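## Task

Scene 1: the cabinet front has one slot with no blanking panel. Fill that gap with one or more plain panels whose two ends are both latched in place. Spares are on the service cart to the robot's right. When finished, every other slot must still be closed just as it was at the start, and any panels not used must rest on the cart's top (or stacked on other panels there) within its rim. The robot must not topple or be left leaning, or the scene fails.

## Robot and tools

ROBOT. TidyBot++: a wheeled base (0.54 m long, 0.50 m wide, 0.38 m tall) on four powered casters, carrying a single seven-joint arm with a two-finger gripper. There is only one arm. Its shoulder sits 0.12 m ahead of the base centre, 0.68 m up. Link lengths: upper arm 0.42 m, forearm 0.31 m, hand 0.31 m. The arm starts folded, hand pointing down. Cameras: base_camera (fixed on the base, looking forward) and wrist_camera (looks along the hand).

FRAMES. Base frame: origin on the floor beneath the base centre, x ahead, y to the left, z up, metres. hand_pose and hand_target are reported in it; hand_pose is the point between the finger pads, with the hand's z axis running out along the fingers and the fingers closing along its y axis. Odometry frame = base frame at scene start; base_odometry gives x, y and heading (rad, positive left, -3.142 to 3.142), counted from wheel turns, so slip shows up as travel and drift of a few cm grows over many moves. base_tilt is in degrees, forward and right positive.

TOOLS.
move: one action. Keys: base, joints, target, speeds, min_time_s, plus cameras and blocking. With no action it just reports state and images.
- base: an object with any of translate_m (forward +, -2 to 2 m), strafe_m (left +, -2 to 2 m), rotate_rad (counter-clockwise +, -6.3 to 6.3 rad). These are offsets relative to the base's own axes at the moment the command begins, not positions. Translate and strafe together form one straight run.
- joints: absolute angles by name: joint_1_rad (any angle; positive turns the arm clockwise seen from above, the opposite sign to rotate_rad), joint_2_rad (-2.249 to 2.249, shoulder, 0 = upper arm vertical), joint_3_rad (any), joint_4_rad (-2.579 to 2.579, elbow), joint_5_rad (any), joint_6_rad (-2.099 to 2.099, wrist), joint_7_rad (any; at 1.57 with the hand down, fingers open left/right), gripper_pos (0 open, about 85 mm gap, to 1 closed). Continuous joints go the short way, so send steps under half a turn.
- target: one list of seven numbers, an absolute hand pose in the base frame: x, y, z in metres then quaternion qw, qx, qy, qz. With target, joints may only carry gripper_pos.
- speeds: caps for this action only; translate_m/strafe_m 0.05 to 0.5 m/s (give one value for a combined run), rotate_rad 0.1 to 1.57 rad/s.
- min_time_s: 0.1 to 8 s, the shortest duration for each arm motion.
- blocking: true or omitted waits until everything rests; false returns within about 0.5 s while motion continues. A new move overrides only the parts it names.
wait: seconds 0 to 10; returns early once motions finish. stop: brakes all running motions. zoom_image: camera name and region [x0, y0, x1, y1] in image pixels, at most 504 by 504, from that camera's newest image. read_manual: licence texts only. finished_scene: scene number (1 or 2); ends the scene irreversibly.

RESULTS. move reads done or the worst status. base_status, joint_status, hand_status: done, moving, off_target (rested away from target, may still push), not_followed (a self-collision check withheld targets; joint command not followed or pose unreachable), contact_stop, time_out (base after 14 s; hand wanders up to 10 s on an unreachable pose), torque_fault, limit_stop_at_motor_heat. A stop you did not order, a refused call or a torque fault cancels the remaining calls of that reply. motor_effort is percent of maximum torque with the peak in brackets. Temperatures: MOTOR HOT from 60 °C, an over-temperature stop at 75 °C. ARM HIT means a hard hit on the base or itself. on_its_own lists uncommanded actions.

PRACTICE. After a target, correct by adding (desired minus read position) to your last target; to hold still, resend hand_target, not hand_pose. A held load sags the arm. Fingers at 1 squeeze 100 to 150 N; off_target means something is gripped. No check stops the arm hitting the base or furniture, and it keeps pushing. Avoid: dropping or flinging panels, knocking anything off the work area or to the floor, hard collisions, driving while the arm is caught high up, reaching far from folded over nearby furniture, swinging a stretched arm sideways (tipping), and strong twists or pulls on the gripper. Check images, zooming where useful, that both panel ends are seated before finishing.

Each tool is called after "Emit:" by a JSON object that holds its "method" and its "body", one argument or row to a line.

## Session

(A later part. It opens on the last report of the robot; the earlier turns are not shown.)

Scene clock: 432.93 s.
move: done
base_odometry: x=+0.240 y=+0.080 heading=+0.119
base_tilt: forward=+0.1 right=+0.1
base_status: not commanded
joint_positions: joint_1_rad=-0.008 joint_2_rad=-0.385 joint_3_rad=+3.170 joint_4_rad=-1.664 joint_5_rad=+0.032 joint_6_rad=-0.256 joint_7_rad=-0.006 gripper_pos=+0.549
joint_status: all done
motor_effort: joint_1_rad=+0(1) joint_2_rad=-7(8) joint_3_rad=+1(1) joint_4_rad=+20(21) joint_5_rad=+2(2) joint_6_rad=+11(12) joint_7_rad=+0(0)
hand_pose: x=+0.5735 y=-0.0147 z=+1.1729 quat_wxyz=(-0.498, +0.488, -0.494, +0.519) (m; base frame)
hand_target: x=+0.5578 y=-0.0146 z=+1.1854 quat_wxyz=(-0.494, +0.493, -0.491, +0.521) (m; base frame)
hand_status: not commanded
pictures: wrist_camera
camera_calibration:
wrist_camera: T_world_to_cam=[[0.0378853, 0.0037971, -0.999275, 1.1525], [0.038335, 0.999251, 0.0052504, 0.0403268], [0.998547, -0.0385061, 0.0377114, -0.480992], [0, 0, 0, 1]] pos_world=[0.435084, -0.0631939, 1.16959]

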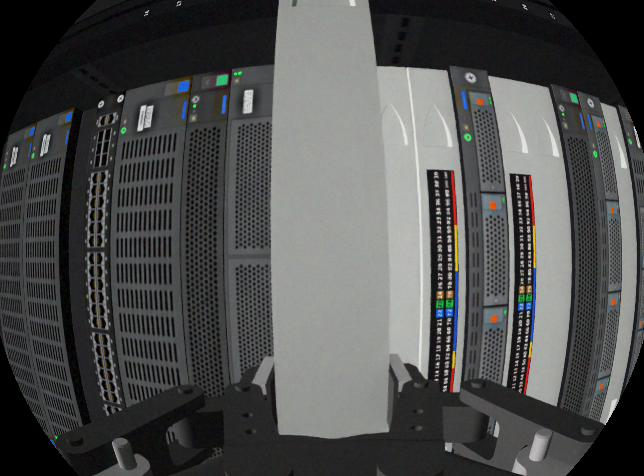

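Emit:
{"method": "move", "body": {
  "base": {"rotate_rad": -0.055},
  "joints": {"joint_6_rad": -0.36}
}}

Emit:
{"method": "move", "body": {
  "base": {"translate_m": 0.10, "strafe_m": 0.063},
  "speeds": {"translate_m": 0.2},
  "cameras": ["all"]
}}

Scene clock: 464.77 s.
move: done
base_odometry: x=+0.240 y=+0.080 heading=+0.064
base_tilt: forward=+0.1 right=+0.1
base_status: done
joint_positions: joint_1_rad=-0.005 joint_2_rad=-0.385 joint_3_rad=+3.172 joint_4_rad=-1.662 joint_5_rad=+0.032 joint_6_rad=-0.303 joint_7_rad=-0.006 gripper_pos=+0.549
joint_status: all done
motor_effort: joint_1_rad=+0(1) joint_2_rad=-6(8) joint_3_rad=+0(3) joint_4_rad=+20(21) joint_5_rad=+1(2) joint_6_rad=+11(12) joint_7_rad=+0(0)
hand_pose: x=+0.5732 y=-0.0173 z=+1.1599 quat_wxyz=(-0.486, +0.498, -0.507, +0.509) (m; base frame)
hand_target: x=+0.5579 y=-0.0145 z=+1.1729 quat_wxyz=(-0.484, +0.504, -0.501, +0.511) (m; base frame)
hand_status: not commanded
pictures: none

Scene clock: 466.07 s.
move: done
base_odometry: x=+0.336 y=+0.150 heading=+0.063
base_tilt: forward=+0.1 right=+0.1
base_status: done
joint_positions: joint_1_rad=-0.005 joint_2_rad=-0.398 joint_3_rad=+3.171 joint_4_rad=-1.662 joint_5_rad=+0.032 joint_6_rad=-0.303 joint_7_rad=-0.006 gripper_pos=+0.549
joint_status: not commanded
motor_effort: joint_1_rad=+0(1) joint_2_rad=-6(11) joint_3_rad=+0(1) joint_4_rad=+20(21) joint_5_rad=+1(2) joint_6_rad=+11(12) joint_7_rad=+0(0)
hand_pose: x=+0.5668 y=-0.0170 z=+1.1662 quat_wxyz=(-0.490, +0.494, -0.503, +0.512) (m; base frame)
hand_target: x=+0.5579 y=-0.0145 z=+1.1729 quat_wxyz=(-0.484, +0.504, -0.501, +0.511) (m; base frame)
hand_status: not commanded
pictures: base_camera, wrist_camera
camera_calibration:
wrist_camera: T_world_to_cam=[[0.00763869, 0.00557131, -0.999955, 1.16399], [0.0431412, 0.999052, 0.00589583, 0.0393748], [0.99904, -0.0431843, 0.00739109, -0.439116], [0, 0, 0, 1]] pos_world=[0.428105, -0.0647853, 1.16695]

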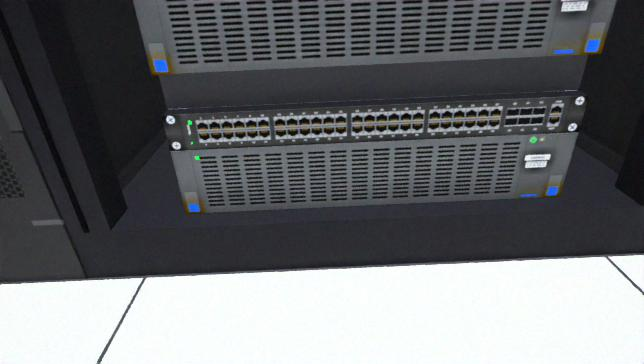

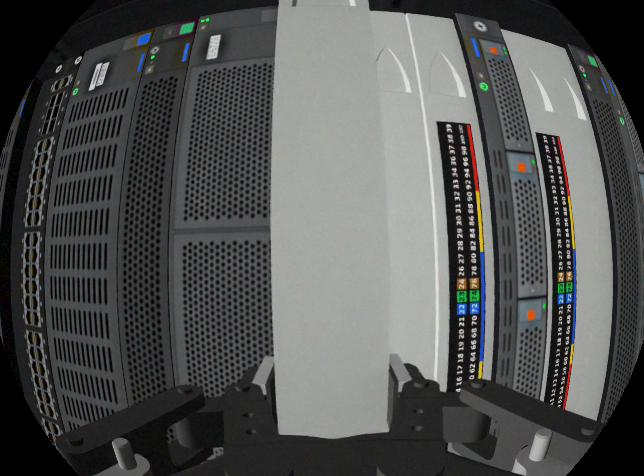

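Emit:
{"method": "zoom_image", "body": {
  "camera": "wrist_camera",
  "region": [240, 0, 520, 210]
}}

Emit:
{"method": "zoom_image", "body": {
  "camera": "wrist_camera",
  "region": [240, 200, 520, 410]
}}

Scaled by 1.800.

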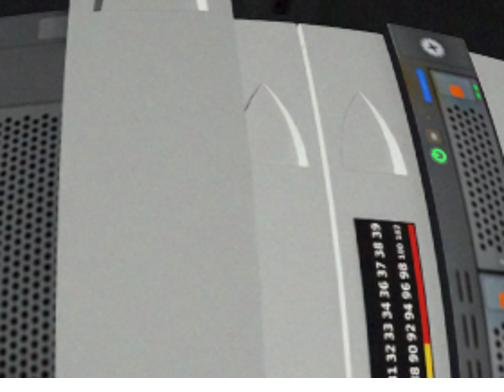

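Scaled by 1.800.

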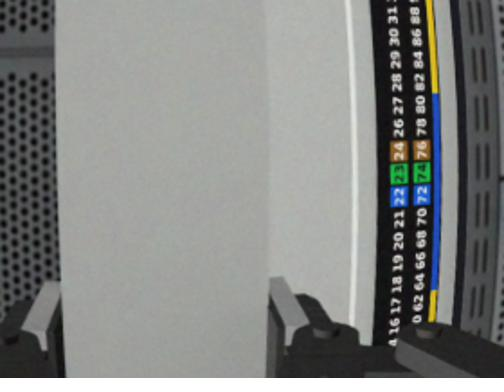

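Emit:
{"method": "move", "body": {
  "joints": {"joint_4_rad": -1.677},
  "base": {"translate_m": 0.06},
  "speeds": {"translate_m": 0.1},
  "cameras": ["wrist_camera"]
}}

Emit:
{"method": "zoom_image", "body": {
  "camera": "wrist_camera",
  "region": [240, 0, 520, 210]
}}

Emit:
{"method": "zoom_image", "body": {
  "camera": "wrist_camera",
  "region": [240, 200, 520, 410]
}}

Scene clock: 529.90 s.
move: done
base_odometry: x=+0.396 y=+0.154 heading=+0.064
base_tilt: forward=+0.1 right=+0.1
base_status: done
joint_positions: joint_1_rad=-0.005 joint_2_rad=-0.402 joint_3_rad=+3.171 joint_4_rad=-1.681 joint_5_rad=+0.032 joint_6_rad=-0.304 joint_7_rad=-0.006 gripper_pos=+0.549
joint_status: all done
motor_effort: joint_1_rad=+0(1) joint_2_rad=-7(9) joint_3_rad=+0(1) joint_4_rad=+20(21) joint_5_rad=+1(2) joint_6_rad=+11(12) joint_7_rad=+0(0)
hand_pose: x=+0.5668 y=-0.0169 z=+1.1561 quat_wxyz=(-0.486, +0.498, -0.507, +0.508) (m; base frame)
hand_target: x=+0.5622 y=-0.0143 z=+1.1443 quat_wxyz=(-0.473, +0.515, -0.512, +0.498) (m; base frame)
hand_status: not commanded
pictures: wrist_camera
camera_calibration:
wrist_camera: T_world_to_cam=[[-0.00825566, 0.00607292, -0.999947, 1.16285], [0.0430274, 0.999058, 0.00571227, 0.0396797], [0.99904, -0.0429779, -0.00850919, -0.420714], [0, 0, 0, 1]] pos_world=[0.428203, -0.0647857, 1.15899]

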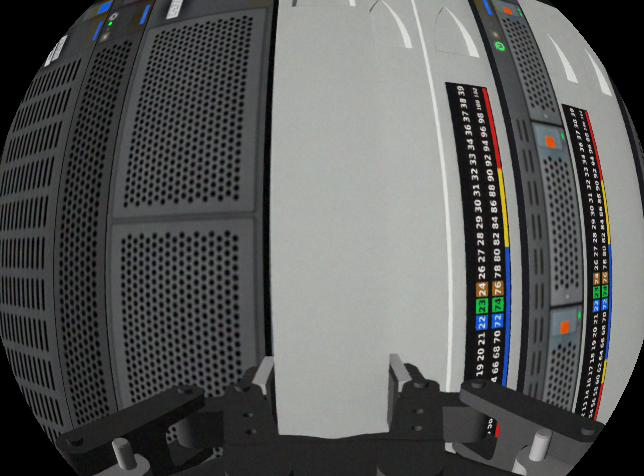

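Scaled by 1.800.

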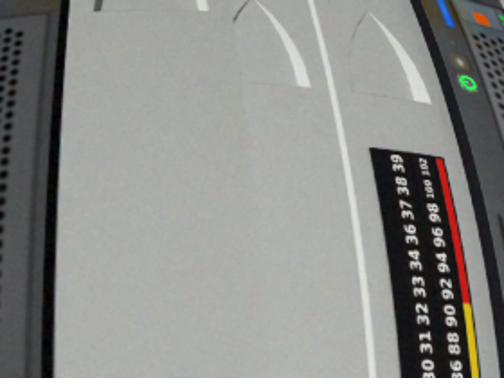

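Scaled by 1.800.

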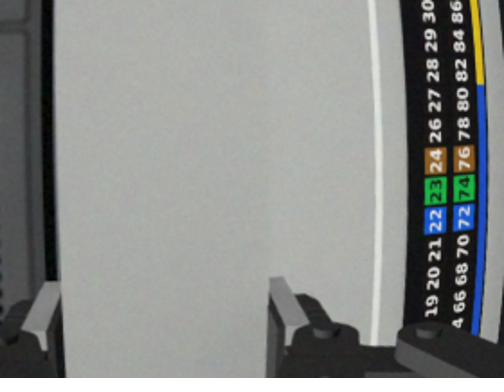

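Emit:
{"method": "move", "body": {
  "joints": {"joint_4_rad": -1.636},
  "cameras": ["wrist_camera"]
}}

Emit:
{"method": "zoom_image", "body": {
  "camera": "wrist_camera",
  "region": [240, 200, 520, 410]
}}

Scene clock: 548.10 s.
move: done
base_odometry: x=+0.396 y=+0.154 heading=+0.064
base_tilt: forward=+0.1 right=+0.1
base_status: not commanded
joint_positions: joint_1_rad=-0.005 joint_2_rad=-0.402 joint_3_rad=+3.171 joint_4_rad=-1.663 joint_5_rad=+0.032 joint_6_rad=-0.304 joint_7_rad=-0.006 gripper_pos=+0.549
joint_status: all done
motor_effort: joint_1_rad=+0(1) joint_2_rad=-7(8) joint_3_rad=+0(1) joint_4_rad=+20(21) joint_5_rad=+0(2) joint_6_rad=+11(12) joint_7_rad=+0(1)
hand_pose: x=+0.5652 y=-0.0170 z=+1.1671 quat_wxyz=(-0.490, +0.494, -0.503, +0.513) (m; base frame)
hand_target: x=+0.5585 y=-0.0145 z=+1.1693 quat_wxyz=(-0.483, +0.505, -0.502, +0.509) (m; base frame)
hand_status: not commanded
pictures: wrist_camera
camera_calibration:
wrist_camera: T_world_to_cam=[[0.0098371, 0.00550363, -0.999936, 1.16364], [0.0431281, 0.999052, 0.00592305, 0.0394141], [0.999021, -0.0431836, 0.00959041, -0.440082], [0, 0, 0, 1]] pos_world=[0.426505, -0.0647853, 1.16755]

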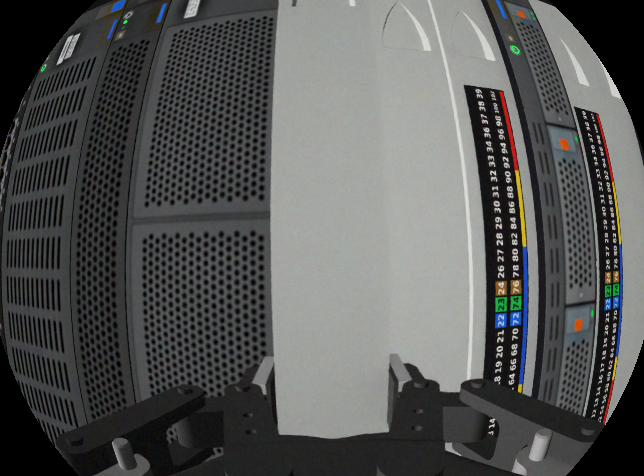

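Scaled by 1.800.

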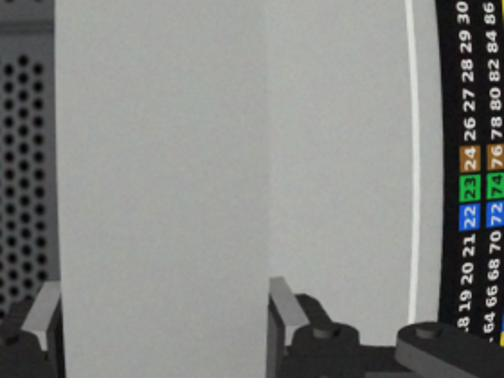

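Emit:
{"method": "move", "body": {
  "joints": {"joint_4_rad": -1.667},
  "cameras": ["wrist_camera"]
}}

Emit:
{"method": "zoom_image", "body": {
  "camera": "wrist_camera",
  "region": [240, 200, 520, 410]
}}

Scene clock: 555.77 s.
move: done
base_odometry: x=+0.396 y=+0.154 heading=+0.064
base_tilt: forward=+0.1 right=+0.1
base_status: not commanded
joint_positions: joint_1_rad=-0.005 joint_2_rad=-0.402 joint_3_rad=+3.171 joint_4_rad=-1.672 joint_5_rad=+0.032 joint_6_rad=-0.304 joint_7_rad=-0.006 gripper_pos=+0.549
joint_status: all done
motor_effort: joint_1_rad=+0(1) joint_2_rad=-7(7) joint_3_rad=+0(1) joint_4_rad=+20(21) joint_5_rad=+1(1) joint_6_rad=+11(12) joint_7_rad=+0(0)
hand_pose: x=+0.5661 y=-0.0170 z=+1.1613 quat_wxyz=(-0.488, +0.496, -0.505, +0.510) (m; base frame)
hand_target: x=+0.5614 y=-0.0143 z=+1.1504 quat_wxyz=(-0.475, +0.513, -0.510, +0.501) (m; base frame)
hand_status: not commanded
pictures: wrist_camera
camera_calibration:
wrist_camera: T_world_to_cam=[[0.000337941, 0.00570281, -0.999984, 1.16327], [0.043082, 0.999055, 0.00571208, 0.0396674], [0.999071, -0.0430832, 0.0000919333, -0.429905], [0, 0, 0, 1]] pos_world=[0.427404, -0.0647855, 1.16307]

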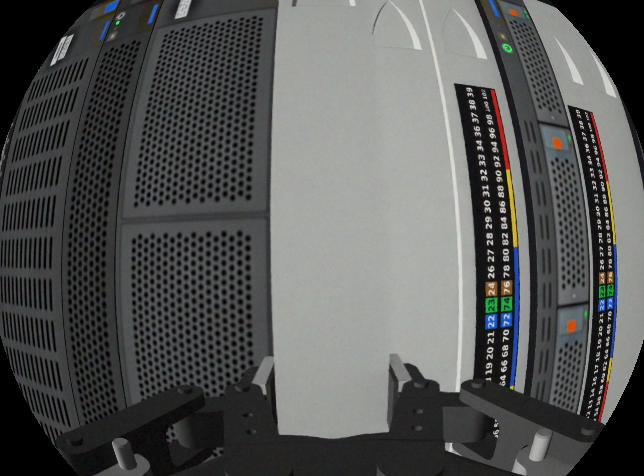

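Scaled by 1.800.

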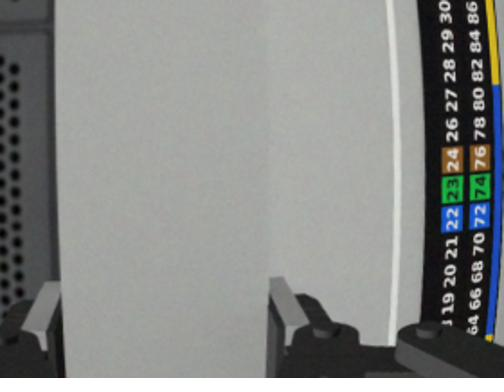

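Emit:
{"method": "move", "body": {
  "base": {"translate_m": 0.02},
  "speeds": {"translate_m": 0.05},
  "cameras": ["wrist_camera"]
}}

Emit:
{"method": "zoom_image", "body": {
  "camera": "wrist_camera",
  "region": [240, 0, 520, 210]
}}

Emit:
{"method": "zoom_image", "body": {
  "camera": "wrist_camera",
  "region": [240, 200, 520, 410]
}}

Scene clock: 563.10 s.
move: done
base_odometry: x=+0.416 y=+0.155 heading=+0.064
base_tilt: forward=+0.1 right=+0.1
base_status: done
joint_positions: joint_1_rad=-0.005 joint_2_rad=-0.426 joint_3_rad=+3.171 joint_4_rad=-1.675 joint_5_rad=+0.032 joint_6_rad=-0.317 joint_7_rad=-0.001 gripper_pos=+0.549
joint_status: not commanded
motor_effort: joint_1_rad=+0(1) joint_2_rad=-1(8) joint_3_rad=+0(1) joint_4_rad=+19(23) joint_5_rad=+1(2) joint_6_rad=+10(15) joint_7_rad=+0(2)
hand_pose: x=+0.5549 y=-0.0171 z=+1.1661 quat_wxyz=(-0.489, +0.495, -0.502, +0.513) (m; base frame)
hand_target: x=+0.5614 y=-0.0143 z=+1.1504 quat_wxyz=(-0.475, +0.513, -0.510, +0.501) (m; base frame)
hand_status: not commanded
pictures: wrist_camera
camera_calibration:
wrist_camera: T_world_to_cam=[[0.00832422, 0.0019468, -0.999963, 1.16355], [0.0432071, 0.999063, 0.00230473, 0.0441522], [0.999031, -0.0432247, 0.00823231, -0.428213], [0, 0, 0, 1]] pos_world=[0.416205, -0.0648854, 1.16694]

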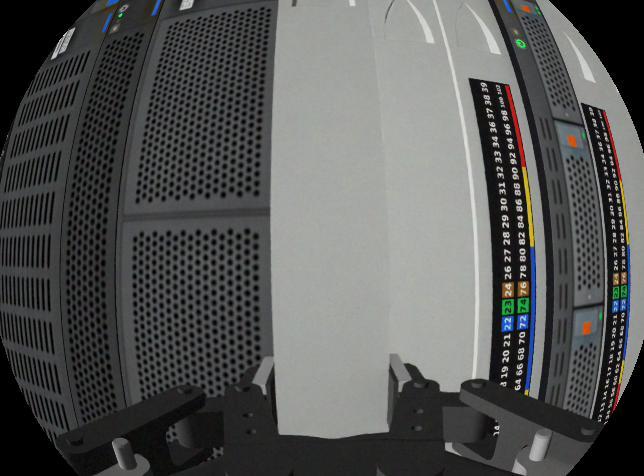

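Scaled by 1.800.

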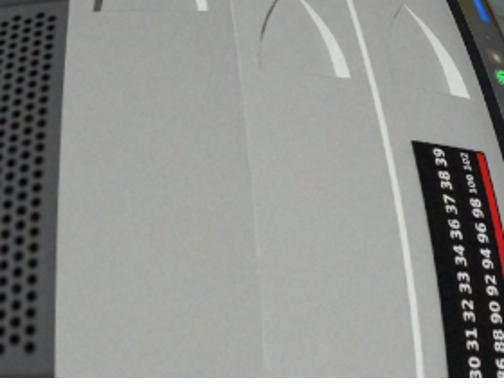

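Scaled by 1.800.

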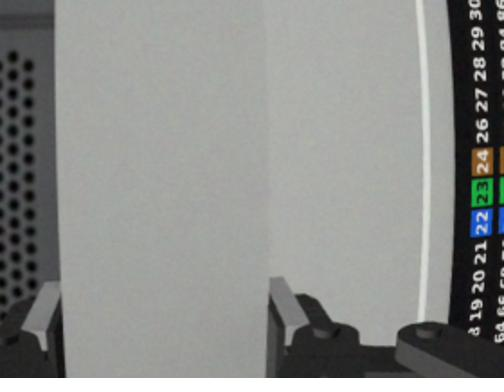

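Emit:
{"method": "move", "body": {
  "joints": {"joint_2_rad": -0.32},
  "min_time_s": 1,
  "cameras": ["wrist_camera"]
}}

Emit:
{"method": "zoom_image", "body": {
  "camera": "wrist_camera",
  "region": [240, 0, 520, 210]
}}

Emit:
{"method": "zoom_image", "body": {
  "camera": "wrist_camera",
  "region": [240, 200, 520, 410]
}}

Scene clock: 591.13 s.
move: off_target
base_odometry: x=+0.416 y=+0.155 heading=+0.064
base_tilt: forward=+0.1 right=+0.1
base_status: not commanded
joint_positions: joint_1_rad=-0.005 joint_2_rad=-0.424 joint_3_rad=+3.171 joint_4_rad=-1.674 joint_5_rad=+0.032 joint_6_rad=-0.317 joint_7_rad=-0.001 gripper_pos=+0.549
joint_status: joint_2_rad off_target (ended at -0.424, target -0.320)
motor_effort: joint_1_rad=-1(1) joint_2_rad=+8(8) joint_3_rad=+1(1) joint_4_rad=+16(19) joint_5_rad=+1(2) joint_6_rad=+9(11) joint_7_rad=+0(1)
hand_pose: x=+0.5559 y=-0.0171 z=+1.1654 quat_wxyz=(-0.488, +0.496, -0.503, +0.513) (m; base frame)
hand_target: x=+0.6017 y=-0.0143 z=+1.1087 quat_wxyz=(-0.452, +0.535, -0.531, +0.478) (m; base frame)
hand_status: not commanded
pictures: wrist_camera
camera_calibration:
wrist_camera: T_world_to_cam=[[0.00652229, 0.00190402, -0.999977, 1.16381], [0.043213, 0.999063, 0.00218414, 0.0442483], [0.999045, -0.0432262, 0.0064339, -0.427116], [0, 0, 0, 1]] pos_world=[0.417205, -0.0648854, 1.16644]

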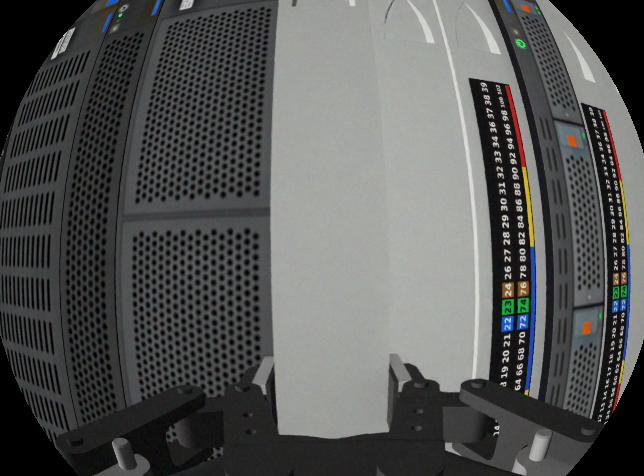

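Scaled by 1.800.

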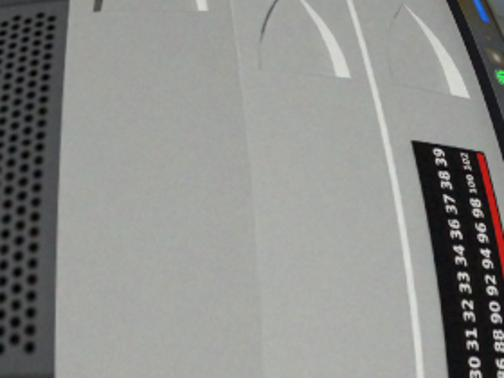

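Scaled by 1.800.

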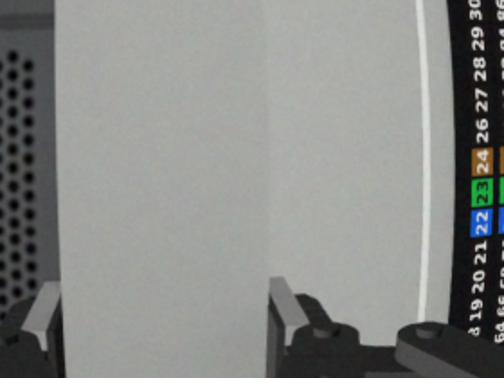

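Emit:
{"method": "move", "body": {
  "joints": {"joint_2_rad": -0.34, "joint_4_rad": -1.679},
  "min_time_s": 1
}}

Emit:
{"method": "move", "body": {
  "joints": {"joint_4_rad": -1.69},
  "min_time_s": 1,
  "cameras": ["wrist_camera"]
}}

Emit:
{"method": "zoom_image", "body": {
  "camera": "wrist_camera",
  "region": [240, 200, 520, 410]
}}

Scene clock: 603.20 s.
move: done
base_odometry: x=+0.416 y=+0.155 heading=+0.064
base_tilt: forward=+0.1 right=+0.1
base_status: not commanded
joint_positions: joint_1_rad=-0.005 joint_2_rad=-0.424 joint_3_rad=+3.171 joint_4_rad=-1.674 joint_5_rad=+0.032 joint_6_rad=-0.317 joint_7_rad=-0.001 gripper_pos=+0.549
joint_status: all done
motor_effort: joint_1_rad=+0(1) joint_2_rad=+8(8) joint_3_rad=+1(1) joint_4_rad=+15(17) joint_5_rad=+1(2) joint_6_rad=+9(9) joint_7_rad=+0(1)
hand_pose: x=+0.5559 y=-0.0171 z=+1.1654 quat_wxyz=(-0.488, +0.496, -0.503, +0.513) (m; base frame)
hand_target: x=+0.5935 y=-0.0143 z=+1.1109 quat_wxyz=(-0.454, +0.533, -0.529, +0.480) (m; base frame)
hand_status: not commanded
pictures: none

Scene clock: 604.50 s.
move: done
base_odometry: x=+0.416 y=+0.155 heading=+0.064
base_tilt: forward=+0.1 right=+0.1
base_status: not commanded
joint_positions: joint_1_rad=-0.005 joint_2_rad=-0.424 joint_3_rad=+3.171 joint_4_rad=-1.674 joint_5_rad=+0.032 joint_6_rad=-0.317 joint_7_rad=-0.001 gripper_pos=+0.549
joint_status: all done
motor_effort: joint_1_rad=+0(1) joint_2_rad=+7(8) joint_3_rad=+1(1) joint_4_rad=+16(17) joint_5_rad=+2(2) joint_6_rad=+9(9) joint_7_rad=+0(1)
hand_pose: x=+0.5559 y=-0.0171 z=+1.1654 quat_wxyz=(-0.488, +0.496, -0.503, +0.513) (m; base frame)
hand_target: x=+0.5938 y=-0.0142 z=+1.1042 quat_wxyz=(-0.451, +0.536, -0.532, +0.477) (m; base frame)
hand_status: not commanded
pictures: wrist_camera
camera_calibration:
wrist_camera: T_world_to_cam=[[0.00652229, 0.00190402, -0.999977, 1.16381], [0.043213, 0.999063, 0.00218414, 0.0442483], [0.999045, -0.0432262, 0.0064339, -0.427116], [0, 0, 0, 1]] pos_world=[0.417205, -0.0648854, 1.16644]

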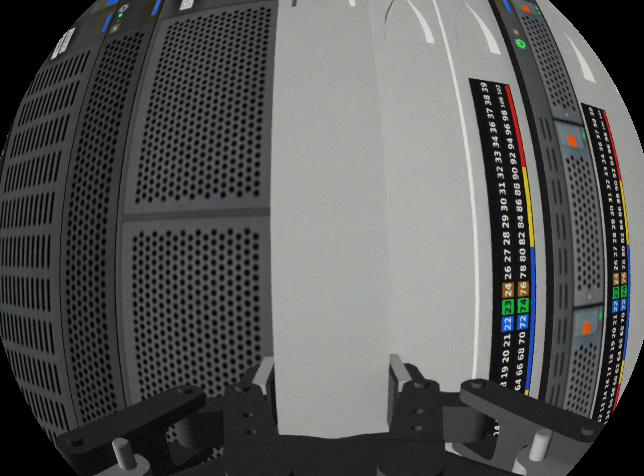

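Scaled by 1.800.

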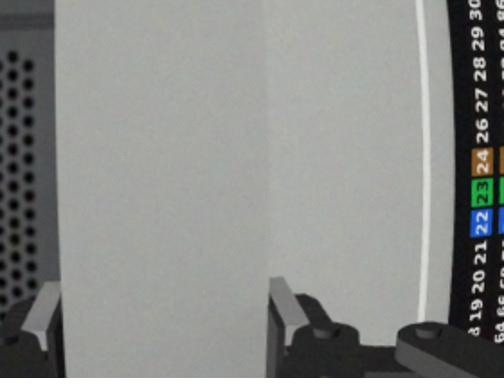

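Emit:
{"method": "move", "body": {
  "joints": {"joint_4_rad": -1.72},
  "min_time_s": 1
}}

Emit:
{"method": "move", "body": {
  "joints": {"joint_4_rad": -1.75},
  "min_time_s": 1
}}

Scene clock: 611.20 s.
move: done
base_odometry: x=+0.416 y=+0.155 heading=+0.064
base_tilt: forward=+0.1 right=+0.1
base_status: not commanded
joint_positions: joint_1_rad=-0.005 joint_2_rad=-0.424 joint_3_rad=+3.171 joint_4_rad=-1.675 joint_5_rad=+0.032 joint_6_rad=-0.317 joint_7_rad=-0.001 gripper_pos=+0.549
joint_status: all done
motor_effort: joint_1_rad=+0(1) joint_2_rad=+9(9) joint_3_rad=+1(1) joint_4_rad=+14(17) joint_5_rad=+1(2) joint_6_rad=+7(9) joint_7_rad=+0(0)
hand_pose: x=+0.5559 y=-0.0171 z=+1.1651 quat_wxyz=(-0.488, +0.496, -0.503, +0.513) (m; base frame)
hand_target: x=+0.5943 y=-0.0141 z=+1.0857 quat_wxyz=(-0.443, +0.543, -0.538, +0.468) (m; base frame)
hand_status: not commanded
pictures: none

Scene clock: 612.50 s.
move: off_target
base_odometry: x=+0.416 y=+0.155 heading=+0.064
base_tilt: forward=+0.1 right=+0.1
base_status: not commanded
joint_positions: joint_1_rad=-0.005 joint_2_rad=-0.426 joint_3_rad=+3.171 joint_4_rad=-1.688 joint_5_rad=+0.031 joint_6_rad=-0.317 joint_7_rad=-0.001 gripper_pos=+0.549
joint_status: joint_4_rad off_target (ended at -1.688, target -1.750)
motor_effort: joint_1_rad=-1(2) joint_2_rad=+12(13) joint_3_rad=-1(2) joint_4_rad=+11(14) joint_5_rad=+2(4) joint_6_rad=+4(7) joint_7_rad=+2(3)
hand_pose: x=+0.5560 y=-0.0170 z=+1.1583 quat_wxyz=(-0.486, +0.498, -0.506, +0.510) (m; base frame)
hand_target: x=+0.5943 y=-0.0139 z=+1.0672 quat_wxyz=(-0.435, +0.549, -0.545, +0.460) (m; base frame)
hand_status: not commanded
pictures: none

Emit:
{"method": "move", "body": {
  "cameras": ["wrist_camera"]
}}

Emit:
{"method": "zoom_image", "body": {
  "camera": "wrist_camera",
  "region": [240, 0, 520, 210]
}}

Emit:
{"method": "zoom_image", "body": {
  "camera": "wrist_camera",
  "region": [240, 200, 520, 410]
}}

Scene clock: 617.03 s.
Motor temperatures (°C): [28 31 31 31 35 32 32]
base_odometry: x=+0.416 y=+0.155 heading=+0.064
base_tilt: forward=+0.1 right=+0.1
base_status: not commanded
joint_positions: joint_1_rad=-0.005 joint_2_rad=-0.426 joint_3_rad=+3.171 joint_4_rad=-1.688 joint_5_rad=+0.031 joint_6_rad=-0.317 joint_7_rad=-0.001 gripper_pos=+0.549
joint_status: joint_4_rad off_target (ended at -1.688, target -1.750)
motor_effort: joint_1_rad=-1(2) joint_2_rad=+12(13) joint_3_rad=-1(2) joint_4_rad=+11(14) joint_5_rad=+3(4) joint_6_rad=+4(7) joint_7_rad=+2(3)
hand_pose: x=+0.5560 y=-0.0170 z=+1.1583 quat_wxyz=(-0.486, +0.498, -0.506, +0.510) (m; base frame)
hand_target: x=+0.5943 y=-0.0139 z=+1.0672 quat_wxyz=(-0.435, +0.549, -0.545, +0.460) (m; base frame)
hand_status: not commanded
pictures: wrist_camera
camera_calibration:
wrist_camera: T_world_to_cam=[[-0.00443994, 0.0033518, -0.999985, 1.16282], [0.0429229, 0.999073, 0.00315817, 0.0432438], [0.999069, -0.0429082, -0.00457969, -0.414482], [0, 0, 0, 1]] pos_world=[0.417403, -0.0648859, 1.16077]

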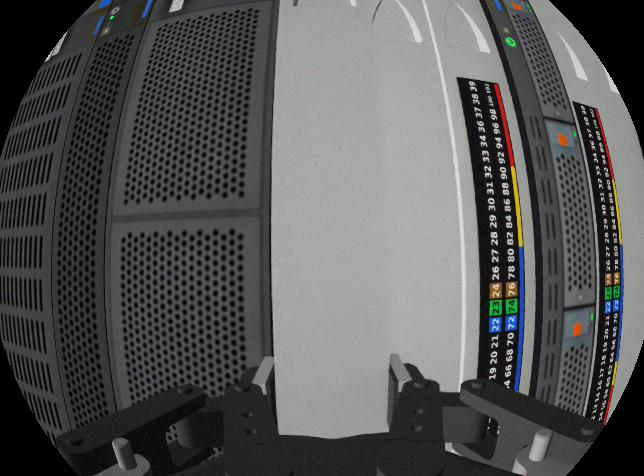

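Scaled by 1.800.

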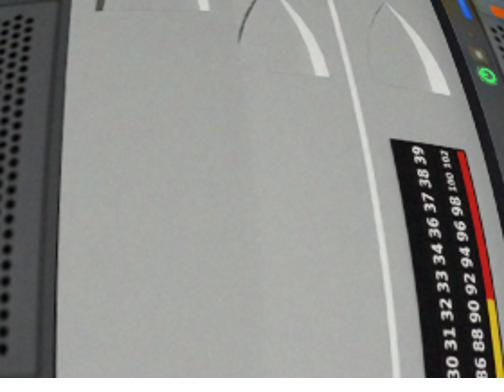

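Scaled by 1.800.

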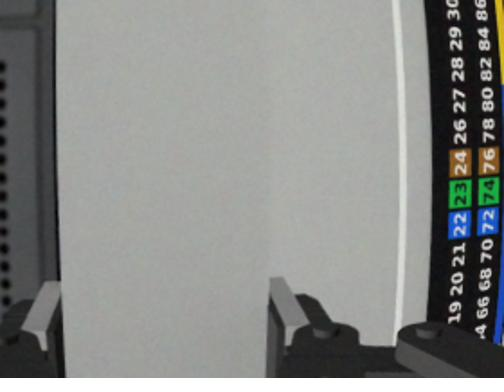

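Emit:
{"method": "move", "body": {
  "base": {"translate_m": -0.014, "strafe_m": -0.003},
  "speeds": {"translate_m": 0.05},
  "joints": {"joint_2_rad": -0.41, "joint_4_rad": -1.66},
  "cameras": ["wrist_camera"]
}}

Emit:
{"method": "zoom_image", "body": {
  "camera": "wrist_camera",
  "region": [240, 0, 520, 210]
}}

Emit:
{"method": "zoom_image", "body": {
  "camera": "wrist_camera",
  "region": [240, 200, 520, 410]
}}

Scene clock: 639.97 s.
move: done
base_odometry: x=+0.402 y=+0.151 heading=+0.064
base_tilt: forward=+0.1 right=+0.1
base_status: done
joint_positions: joint_1_rad=-0.005 joint_2_rad=-0.401 joint_3_rad=+3.171 joint_4_rad=-1.674 joint_5_rad=+0.013 joint_6_rad=-0.331 joint_7_rad=+0.012 gripper_pos=+0.549
joint_status: all done
motor_effort: joint_1_rad=+0(2) joint_2_rad=-7(12) joint_3_rad=+1(4) joint_4_rad=+19(21) joint_5_rad=+0(8) joint_6_rad=+11(12) joint_7_rad=+0(8)
hand_pose: x=+0.5667 y=-0.0148 z=+1.1510 quat_wxyz=(-0.482, +0.505, -0.512, +0.501) (m; base frame)
hand_target: x=+0.5608 y=-0.0144 z=+1.1547 quat_wxyz=(-0.477, +0.511, -0.508, +0.503) (m; base frame)
hand_status: not commanded
pictures: wrist_camera
camera_calibration:
wrist_camera: T_world_to_cam=[[-0.0303575, 0.00757756, -0.99951, 1.16986], [0.0368769, 0.999299, 0.00645591, 0.0401828], [0.998859, -0.0366629, -0.0306157, -0.394891], [0, 0, 0, 1]] pos_world=[0.428473, -0.0634971, 1.15693]

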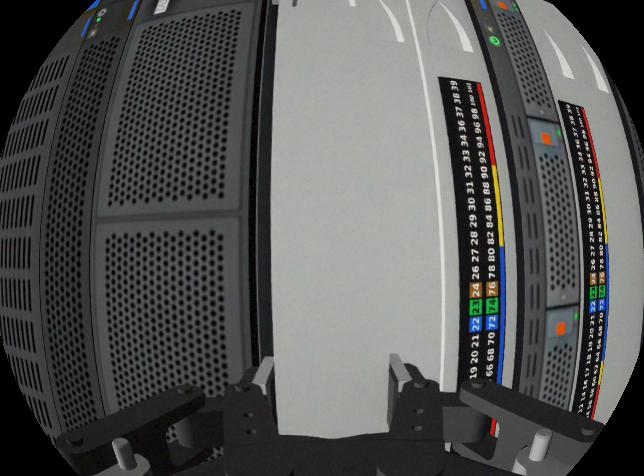

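Scaled by 1.800.

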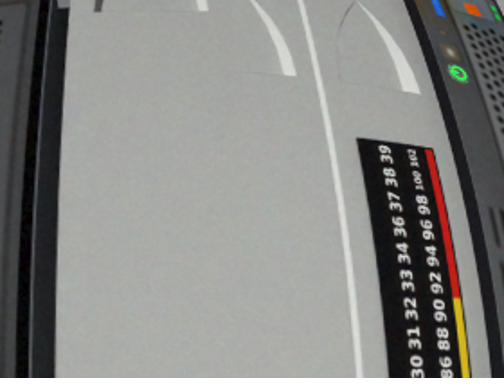

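Scaled by 1.800.

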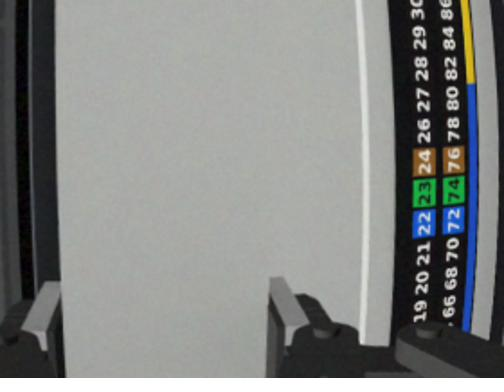

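Emit:
{"method": "move", "body": {
  "base": {"strafe_m": -0.003},
  "speeds": {"strafe_m": 0.05},
  "joints": {"joint_6_rad": -0.21},
  "cameras": ["wrist_camera"]
}}

Emit:
{"method": "zoom_image", "body": {
  "camera": "wrist_camera",
  "region": [240, 0, 520, 210]
}}

Emit:
{"method": "zoom_image", "body": {
  "camera": "wrist_camera",
  "region": [240, 200, 520, 410]
}}

Scene clock: 671.23 s.
move: done
base_odometry: x=+0.402 y=+0.149 heading=+0.064
base_tilt: forward=+0.1 right=+0.1
base_status: done
joint_positions: joint_1_rad=-0.005 joint_2_rad=-0.400 joint_3_rad=+3.169 joint_4_rad=-1.679 joint_5_rad=+0.014 joint_6_rad=-0.261 joint_7_rad=+0.024 gripper_pos=+0.549
joint_status: all done
motor_effort: joint_1_rad=+0(2) joint_2_rad=-8(10) joint_3_rad=+1(4) joint_4_rad=+21(27) joint_5_rad=+0(8) joint_6_rad=+13(20) joint_7_rad=-1(9)
hand_pose: x=+0.5677 y=-0.0137 z=+1.1690 quat_wxyz=(-0.494, +0.494, -0.491, +0.520) (m; base frame)
hand_target: x=+0.5591 y=-0.0148 z=+1.2013 quat_wxyz=(-0.512, +0.473, -0.471, +0.541) (m; base frame)
hand_status: not commanded
pictures: wrist_camera
camera_calibration:
wrist_camera: T_world_to_cam=[[0.0326561, -0.0091656, -0.999425, 1.15177], [0.0353324, 0.999344, -0.00801037, 0.0567343], [0.998842, -0.0350505, 0.0329585, -0.46963], [0, 0, 0, 1]] pos_world=[0.429469, -0.0626011, 1.16704]

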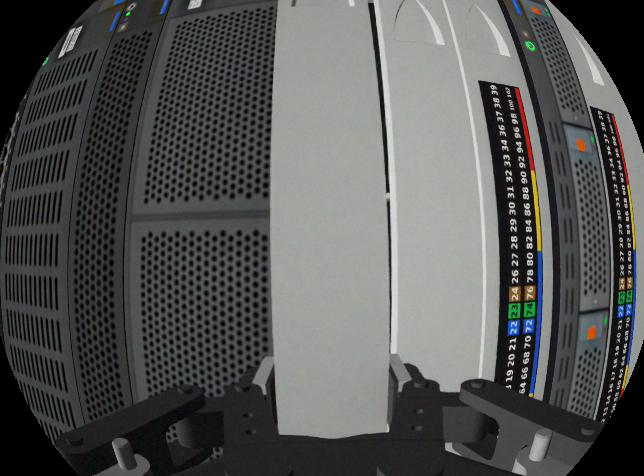

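Scaled by 1.800.

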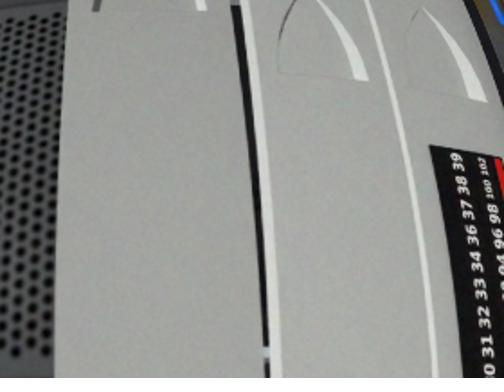

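Scaled by 1.800.

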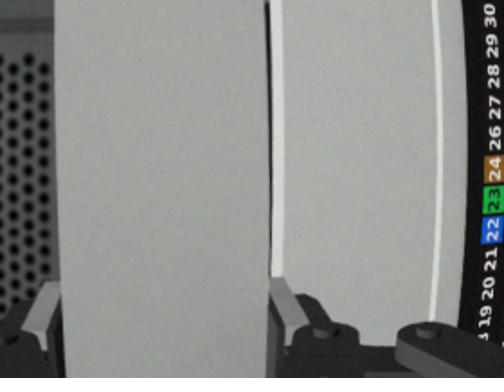

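Emit:
{"method": "move", "body": {
  "base": {"translate_m": -0.012},
  "speeds": {"translate_m": 0.05}
}}

Emit:
{"method": "move", "body": {
  "joints": {"joint_5_rad": 0.075, "joint_6_rad": -0.35, "joint_7_rad": -0.045},
  "min_time_s": 1,
  "cameras": ["wrist_camera"]
}}

Emit:
{"method": "zoom_image", "body": {
  "camera": "wrist_camera",
  "region": [240, 0, 520, 210]
}}

Emit:
{"method": "zoom_image", "body": {
  "camera": "wrist_camera",
  "region": [240, 200, 520, 410]
}}

Scene clock: 689.70 s.
move: done
base_odometry: x=+0.390 y=+0.148 heading=+0.064
base_tilt: forward=+0.1 right=+0.1
base_status: done
joint_positions: joint_1_rad=-0.005 joint_2_rad=-0.404 joint_3_rad=+3.169 joint_4_rad=-1.679 joint_5_rad=+0.014 joint_6_rad=-0.261 joint_7_rad=+0.024 gripper_pos=+0.549
joint_status: not commanded
motor_effort: joint_1_rad=+0(1) joint_2_rad=-6(10) joint_3_rad=+1(1) joint_4_rad=+20(21) joint_5_rad=+1(2) joint_6_rad=+11(12) joint_7_rad=+0(1)
hand_pose: x=+0.5657 y=-0.0137 z=+1.1709 quat_wxyz=(-0.495, +0.492, -0.490, +0.521) (m; base frame)
hand_target: x=+0.5591 y=-0.0148 z=+1.2013 quat_wxyz=(-0.512, +0.473, -0.471, +0.541) (m; base frame)
hand_status: not commanded
pictures: none

Scene clock: 691.00 s.
move: done
base_odometry: x=+0.390 y=+0.148 heading=+0.064
base_tilt: forward=+0.1 right=+0.1
base_status: not commanded
joint_positions: joint_1_rad=-0.005 joint_2_rad=-0.404 joint_3_rad=+3.169 joint_4_rad=-1.679 joint_5_rad=+0.025 joint_6_rad=-0.292 joint_7_rad=+0.001 gripper_pos=+0.549
joint_status: all done
motor_effort: joint_1_rad=+0(1) joint_2_rad=-7(7) joint_3_rad=+1(1) joint_4_rad=+20(20) joint_5_rad=+1(2) joint_6_rad=+11(12) joint_7_rad=+0(1)
hand_pose: x=+0.5658 y=-0.0147 z=+1.1613 quat_wxyz=(-0.490, +0.496, -0.502, +0.511) (m; base frame)
hand_target: x=+0.5606 y=-0.0224 z=+1.1580 quat_wxyz=(-0.476, +0.498, -0.516, +0.509) (m; base frame)
hand_status: not commanded
pictures: wrist_camera
camera_calibration:
wrist_camera: T_world_to_cam=[[0.00669474, 0.00503343, -0.999965, 1.15967], [0.0382568, 0.999254, 0.00528598, 0.0406532], [0.999246, -0.0382908, 0.00649718, -0.437029], [0, 0, 0, 1]] pos_world=[0.427381, -0.0631942, 1.16225]

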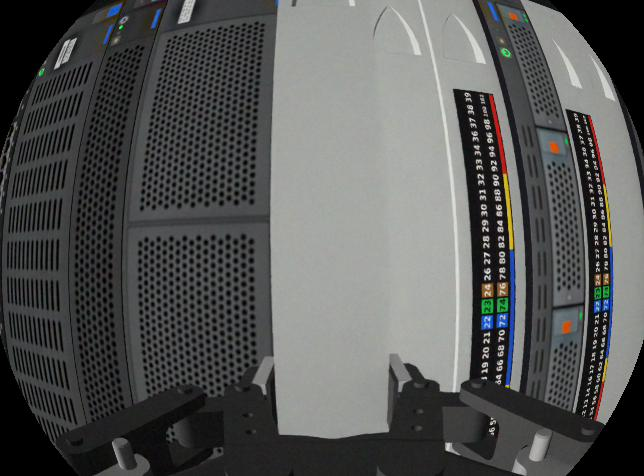

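Scaled by 1.800.

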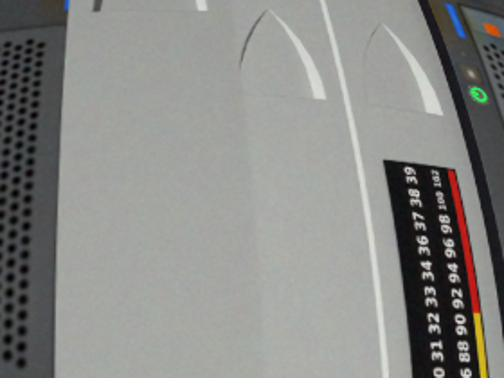

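Scaled by 1.800.

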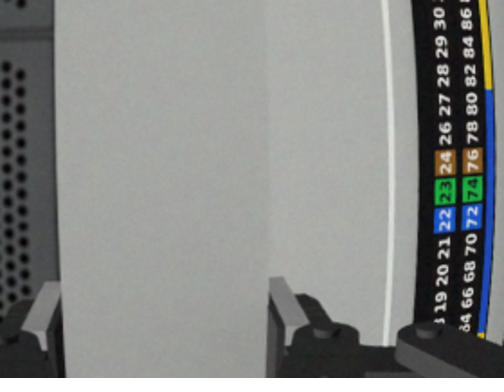

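Emit:
{"method": "move", "body": {
  "base": {"strafe_m": -0.0045},
  "speeds": {"strafe_m": 0.05}
}}

Emit:
{"method": "move", "body": {
  "base": {"translate_m": 0.018},
  "speeds": {"translate_m": 0.05}
}}

Emit:
{"method": "move", "body": {
  "joints": {"joint_2_rad": -0.34},
  "min_time_s": 1,
  "cameras": ["wrist_camera"]
}}

Emit:
{"method": "zoom_image", "body": {
  "camera": "wrist_camera",
  "region": [240, 0, 520, 210]
}}

Emit:
{"method": "zoom_image", "body": {
  "camera": "wrist_camera",
  "region": [240, 200, 520, 410]
}}

Scene clock: 712.40 s.
move: done
base_odometry: x=+0.390 y=+0.143 heading=+0.064
base_tilt: forward=+0.1 right=+0.1
base_status: done
joint_positions: joint_1_rad=-0.005 joint_2_rad=-0.404 joint_3_rad=+3.168 joint_4_rad=-1.679 joint_5_rad=+0.025 joint_6_rad=-0.292 joint_7_rad=+0.001 gripper_pos=+0.549
joint_status: not commanded
motor_effort: joint_1_rad=+0(1) joint_2_rad=-7(8) joint_3_rad=+1(3) joint_4_rad=+20(20) joint_5_rad=+1(2) joint_6_rad=+11(12) joint_7_rad=+0(0)
hand_pose: x=+0.5658 y=-0.0145 z=+1.1614 quat_wxyz=(-0.491, +0.496, -0.502, +0.511) (m; base frame)
hand_target: x=+0.5606 y=-0.0224 z=+1.1580 quat_wxyz=(-0.476, +0.498, -0.516, +0.509) (m; base frame)
hand_status: not commanded
pictures: none

Scene clock: 713.17 s.
move: done
base_odometry: x=+0.409 y=+0.144 heading=+0.064
base_tilt: forward=+0.1 right=+0.1
base_status: done
joint_positions: joint_1_rad=-0.005 joint_2_rad=-0.410 joint_3_rad=+3.168 joint_4_rad=-1.679 joint_5_rad=+0.025 joint_6_rad=-0.293 joint_7_rad=+0.001 gripper_pos=+0.549
joint_status: not commanded
motor_effort: joint_1_rad=+0(1) joint_2_rad=-5(7) joint_3_rad=+0(2) joint_4_rad=+20(21) joint_5_rad=+1(2) joint_6_rad=+11(13) joint_7_rad=+0(0)
hand_pose: x=+0.5630 y=-0.0145 z=+1.1636 quat_wxyz=(-0.492, +0.495, -0.501, +0.512) (m; base frame)
hand_target: x=+0.5606 y=-0.0224 z=+1.1580 quat_wxyz=(-0.476, +0.498, -0.516, +0.509) (m; base frame)
hand_status: not commanded
pictures: none

Scene clock: 714.47 s.
move: done
base_odometry: x=+0.409 y=+0.144 heading=+0.064
base_tilt: forward=+0.1 right=+0.1
base_status: not commanded
joint_positions: joint_1_rad=-0.005 joint_2_rad=-0.408 joint_3_rad=+3.168 joint_4_rad=-1.679 joint_5_rad=+0.025 joint_6_rad=-0.293 joint_7_rad=+0.001 gripper_pos=+0.549
joint_status: all done
motor_effort: joint_1_rad=+0(1) joint_2_rad=+2(7) joint_3_rad=+0(1) joint_4_rad=+18(20) joint_5_rad=+0(2) joint_6_rad=+10(11) joint_7_rad=+0(0)
hand_pose: x=+0.5639 y=-0.0145 z=+1.1628 quat_wxyz=(-0.491, +0.495, -0.502, +0.512) (m; base frame)
hand_target: x=+0.5928 y=-0.0224 z=+1.1259 quat_wxyz=(-0.458, +0.516, -0.532, +0.491) (m; base frame)
hand_status: not commanded
pictures: wrist_camera
camera_calibration:
wrist_camera: T_world_to_cam=[[0.00929433, 0.00496765, -0.999944, 1.15964], [0.0380458, 0.999262, 0.00531789, 0.0405738], [0.999233, -0.0380931, 0.00909847, -0.438138], [0, 0, 0, 1]] pos_world=[0.42548, -0.0629946, 1.16335]

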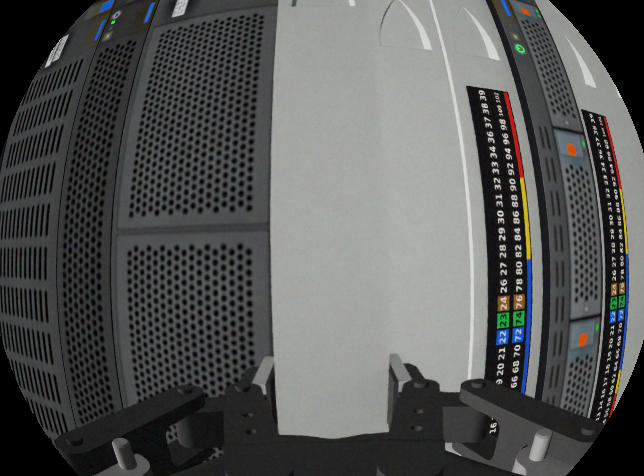

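Scaled by 1.800.

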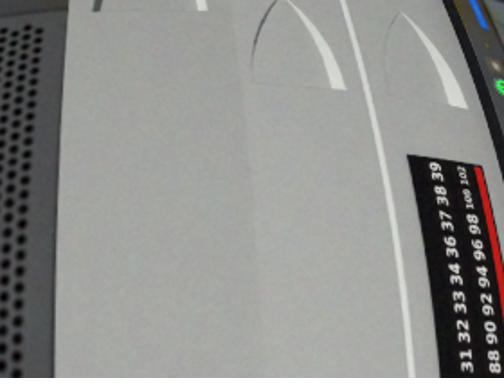

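Scaled by 1.800.

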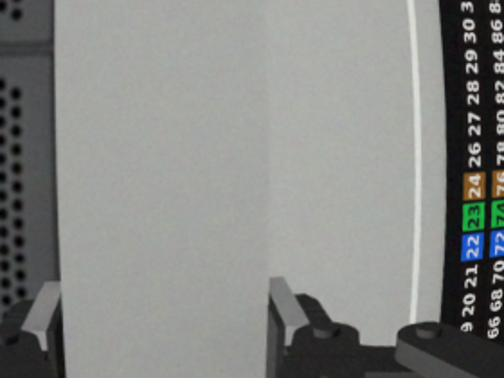

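Emit:
{"method": "move", "body": {
  "joints": {"joint_2_rad": -0.2, "joint_4_rad": -1.70},
  "min_time_s": 1
}}

Emit:
{"method": "move", "body": {
  "joints": {"joint_2_rad": -0.1, "joint_4_rad": -1.73},
  "min_time_s": 1,
  "cameras": ["wrist_camera"]
}}

Scene clock: 724.73 s.
move: off_target
base_odometry: x=+0.408 y=+0.144 heading=+0.064
base_tilt: forward=+0.1 right=+0.1
base_status: not commanded
joint_positions: joint_1_rad=-0.005 joint_2_rad=-0.403 joint_3_rad=+3.168 joint_4_rad=-1.678 joint_5_rad=+0.025 joint_6_rad=-0.293 joint_7_rad=+0.001 gripper_pos=+0.549
joint_status: joint_2_rad off_target (ended at -0.403, target -0.200); the others done
motor_effort: joint_1_rad=-1(2) joint_2_rad=+20(21) joint_3_rad=-1(1) joint_4_rad=+12(17) joint_5_rad=+1(2) joint_6_rad=+6(10) joint_7_rad=+0(0)
hand_pose: x=+0.5659 y=-0.0145 z=+1.1614 quat_wxyz=(-0.490, +0.496, -0.502, +0.511) (m; base frame)
hand_target: x=+0.6481 y=-0.0222 z=+1.0309 quat_wxyz=(-0.409, +0.558, -0.571, +0.442) (m; base frame)
hand_status: not commanded
pictures: none

Scene clock: 726.03 s.
move: off_target
base_odometry: x=+0.408 y=+0.145 heading=+0.064
base_tilt: forward=+0.0 right=+0.1
base_status: not commanded
joint_positions: joint_1_rad=-0.005 joint_2_rad=-0.400 joint_3_rad=+3.168 joint_4_rad=-1.678 joint_5_rad=+0.025 joint_6_rad=-0.293 joint_7_rad=+0.000 gripper_pos=+0.549
joint_status: joint_2_rad off_target (ended at -0.400, target -0.100); the others done
motor_effort: joint_1_rad=-2(3) joint_2_rad=+35(36) joint_3_rad=-1(1) joint_4_rad=+7(12) joint_5_rad=+0(2) joint_6_rad=+4(7) joint_7_rad=+0(0)
hand_pose: x=+0.5674 y=-0.0146 z=+1.1603 quat_wxyz=(-0.490, +0.497, -0.503, +0.510) (m; base frame)
hand_target: x=+0.6763 y=-0.0221 z=+0.9583 quat_wxyz=(-0.371, +0.585, -0.597, +0.405) (m; base frame)
hand_status: not commanded
pictures: wrist_camera
camera_calibration:
wrist_camera: T_world_to_cam=[[0.00319602, 0.00512754, -0.999982, 1.16069], [0.0381753, 0.999257, 0.00524584, 0.0405729], [0.999266, -0.0381914, 0.0029979, -0.434658], [0, 0, 0, 1]] pos_world=[0.42908, -0.0630944, 1.16176]

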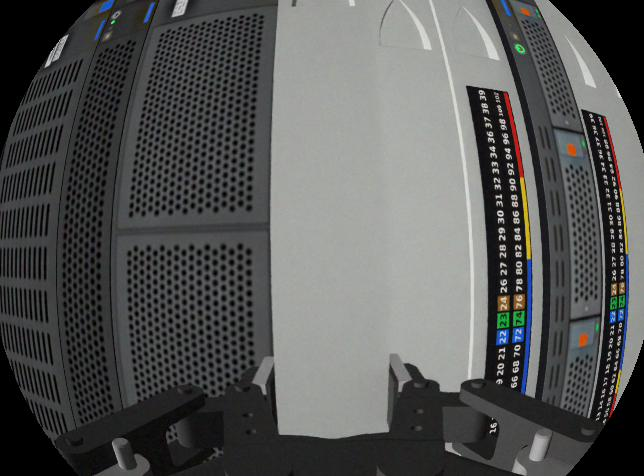

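Emit:
{"method": "move", "body": {
  "joints": {"joint_2_rad": -0.41, "joint_4_rad": -1.677},
  "base": {"translate_m": -0.05},
  "speeds": {"translate_m": 0.1}
}}

Emit:
{"method": "move", "body": {
  "base": {"translate_m": -0.28},
  "joints": {"joint_7_rad": 1.25},
  "min_time_s": 2.5
}}

Emit:
{"method": "move", "body": {
  "joints": {"joint_1_rad": -0.37, "joint_2_rad": 0.42, "joint_3_rad": 3.155, "joint_4_rad": -0.526, "joint_5_rad": 0.03, "joint_6_rad": -2.03},
  "min_time_s": 3
}}

Emit:
{"method": "move", "body": {
  "cameras": ["all"]
}}

Scene clock: 756.53 s.
move: done
base_odometry: x=+0.358 y=+0.141 heading=+0.064
base_tilt: forward=+0.1 right=+0.1
base_status: done
joint_positions: joint_1_rad=-0.005 joint_2_rad=-0.387 joint_3_rad=+3.170 joint_4_rad=-1.703 joint_5_rad=+0.043 joint_6_rad=-0.353 joint_7_rad=-0.039 gripper_pos=+0.549
joint_status: all done
motor_effort: joint_1_rad=+0(2) joint_2_rad=-7(36) joint_3_rad=+1(3) joint_4_rad=+20(24) joint_5_rad=+1(8) joint_6_rad=+11(13) joint_7_rad=+0(8)
hand_pose: x=+0.5744 y=-0.0177 z=+1.1201 quat_wxyz=(-0.468, +0.512, -0.535, +0.481) (m; base frame)
hand_target: x=+0.5621 y=-0.0223 z=+1.1476 quat_wxyz=(-0.472, +0.503, -0.520, +0.504) (m; base frame)
hand_status: not commanded
pictures: none

Scene clock: 759.70 s.
move: done
base_odometry: x=+0.078 y=+0.123 heading=+0.065
base_tilt: forward=+0.1 right=+0.1
base_status: done
joint_positions: joint_1_rad=-0.005 joint_2_rad=-0.403 joint_3_rad=+3.170 joint_4_rad=-1.703 joint_5_rad=+0.043 joint_6_rad=-0.353 joint_7_rad=+1.200 gripper_pos=+0.549
joint_status: all done
motor_effort: joint_1_rad=+0(1) joint_2_rad=-7(11) joint_3_rad=+1(1) joint_4_rad=+20(21) joint_5_rad=+1(2) joint_6_rad=+11(12) joint_7_rad=+0(1)
hand_pose: x=+0.5671 y=-0.0177 z=+1.1276 quat_wxyz=(-0.103, +0.723, -0.137, +0.670) (m; base frame)
hand_target: x=+0.5621 y=-0.0223 z=+1.1476 quat_wxyz=(-0.072, +0.714, -0.111, +0.687) (m; base frame)
hand_status: not commanded
pictures: none

Scene clock: 763.40 s.
move: done
base_odometry: x=+0.078 y=+0.123 heading=+0.065
base_tilt: forward=+0.2 right=+0.1
base_status: not commanded
joint_positions: joint_1_rad=-0.356 joint_2_rad=+0.396 joint_3_rad=+3.167 joint_4_rad=-0.556 joint_5_rad=+0.043 joint_6_rad=-1.965 joint_7_rad=+1.201 gripper_pos=+0.549
joint_status: all done
motor_effort: joint_1_rad=+0(2) joint_2_rad=-25(27) joint_3_rad=+0(1) joint_4_rad=+14(21) joint_5_rad=+1(3) joint_6_rad=+3(12) joint_7_rad=-1(1)
hand_pose: x=+0.5830 y=+0.1516 z=+0.9490 quat_wxyz=(-0.017, +0.993, -0.028, +0.113) (m; base frame)
hand_target: x=+0.5686 y=+0.1621 z=+0.9429 quat_wxyz=(-0.013, +0.996, +0.011, +0.083) (m; base frame)
hand_status: not commanded
pictures: none

Scene clock: 763.40 s.
Motor temperatures (°C): [28 32 31 31 34 32 32]
base_odometry: x=+0.078 y=+0.123 heading=+0.065
base_tilt: forward=+0.2 right=+0.1
base_status: not commanded
joint_positions: joint_1_rad=-0.356 joint_2_rad=+0.396 joint_3_rad=+3.167 joint_4_rad=-0.556 joint_5_rad=+0.043 joint_6_rad=-1.965 joint_7_rad=+1.201 gripper_pos=+0.549
joint_status: all done
motor_effort: joint_1_rad=+0(2) joint_2_rad=-25(27) joint_3_rad=+0(1) joint_4_rad=+14(21) joint_5_rad=+1(3) joint_6_rad=+3(12) joint_7_rad=-1(1)
hand_pose: x=+0.5830 y=+0.1516 z=+0.9490 quat_wxyz=(-0.017, +0.993, -0.028, +0.113) (m; base frame)
hand_target: x=+0.5686 y=+0.1621 z=+0.9429 quat_wxyz=(-0.013, +0.996, +0.011, +0.083) (m; base frame)
hand_status: not commanded
pictures: base_camera, wrist_camera
camera_calibration:
wrist_camera: T_world_to_cam=[[-0.0700152, -0.996458, -0.0465847, 0.238224], [-0.968805, 0.0790528, -0.234878, 0.829433], [0.237728, 0.0286865, -0.970908, 0.914914], [0, 0, 0, 1]] pos_world=[0.602737, 0.145565, 1.09421]

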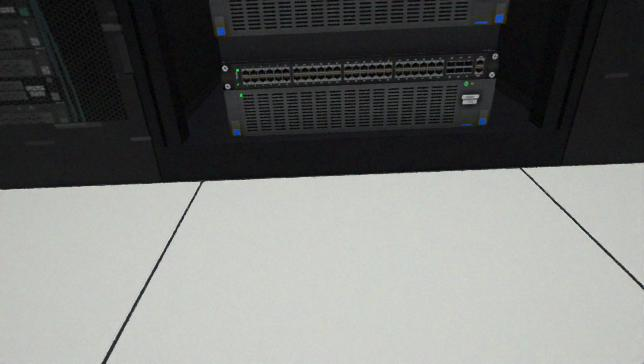

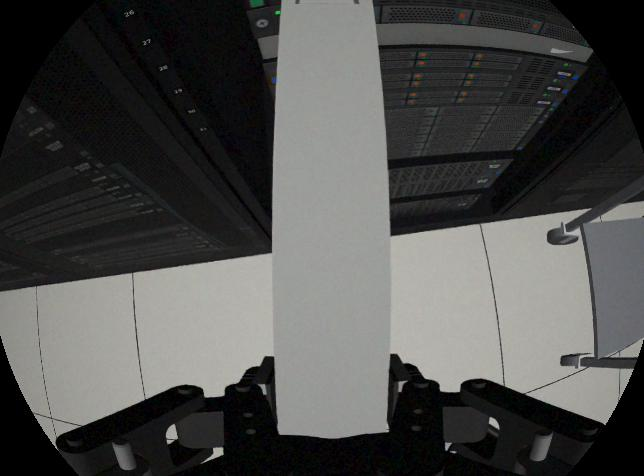

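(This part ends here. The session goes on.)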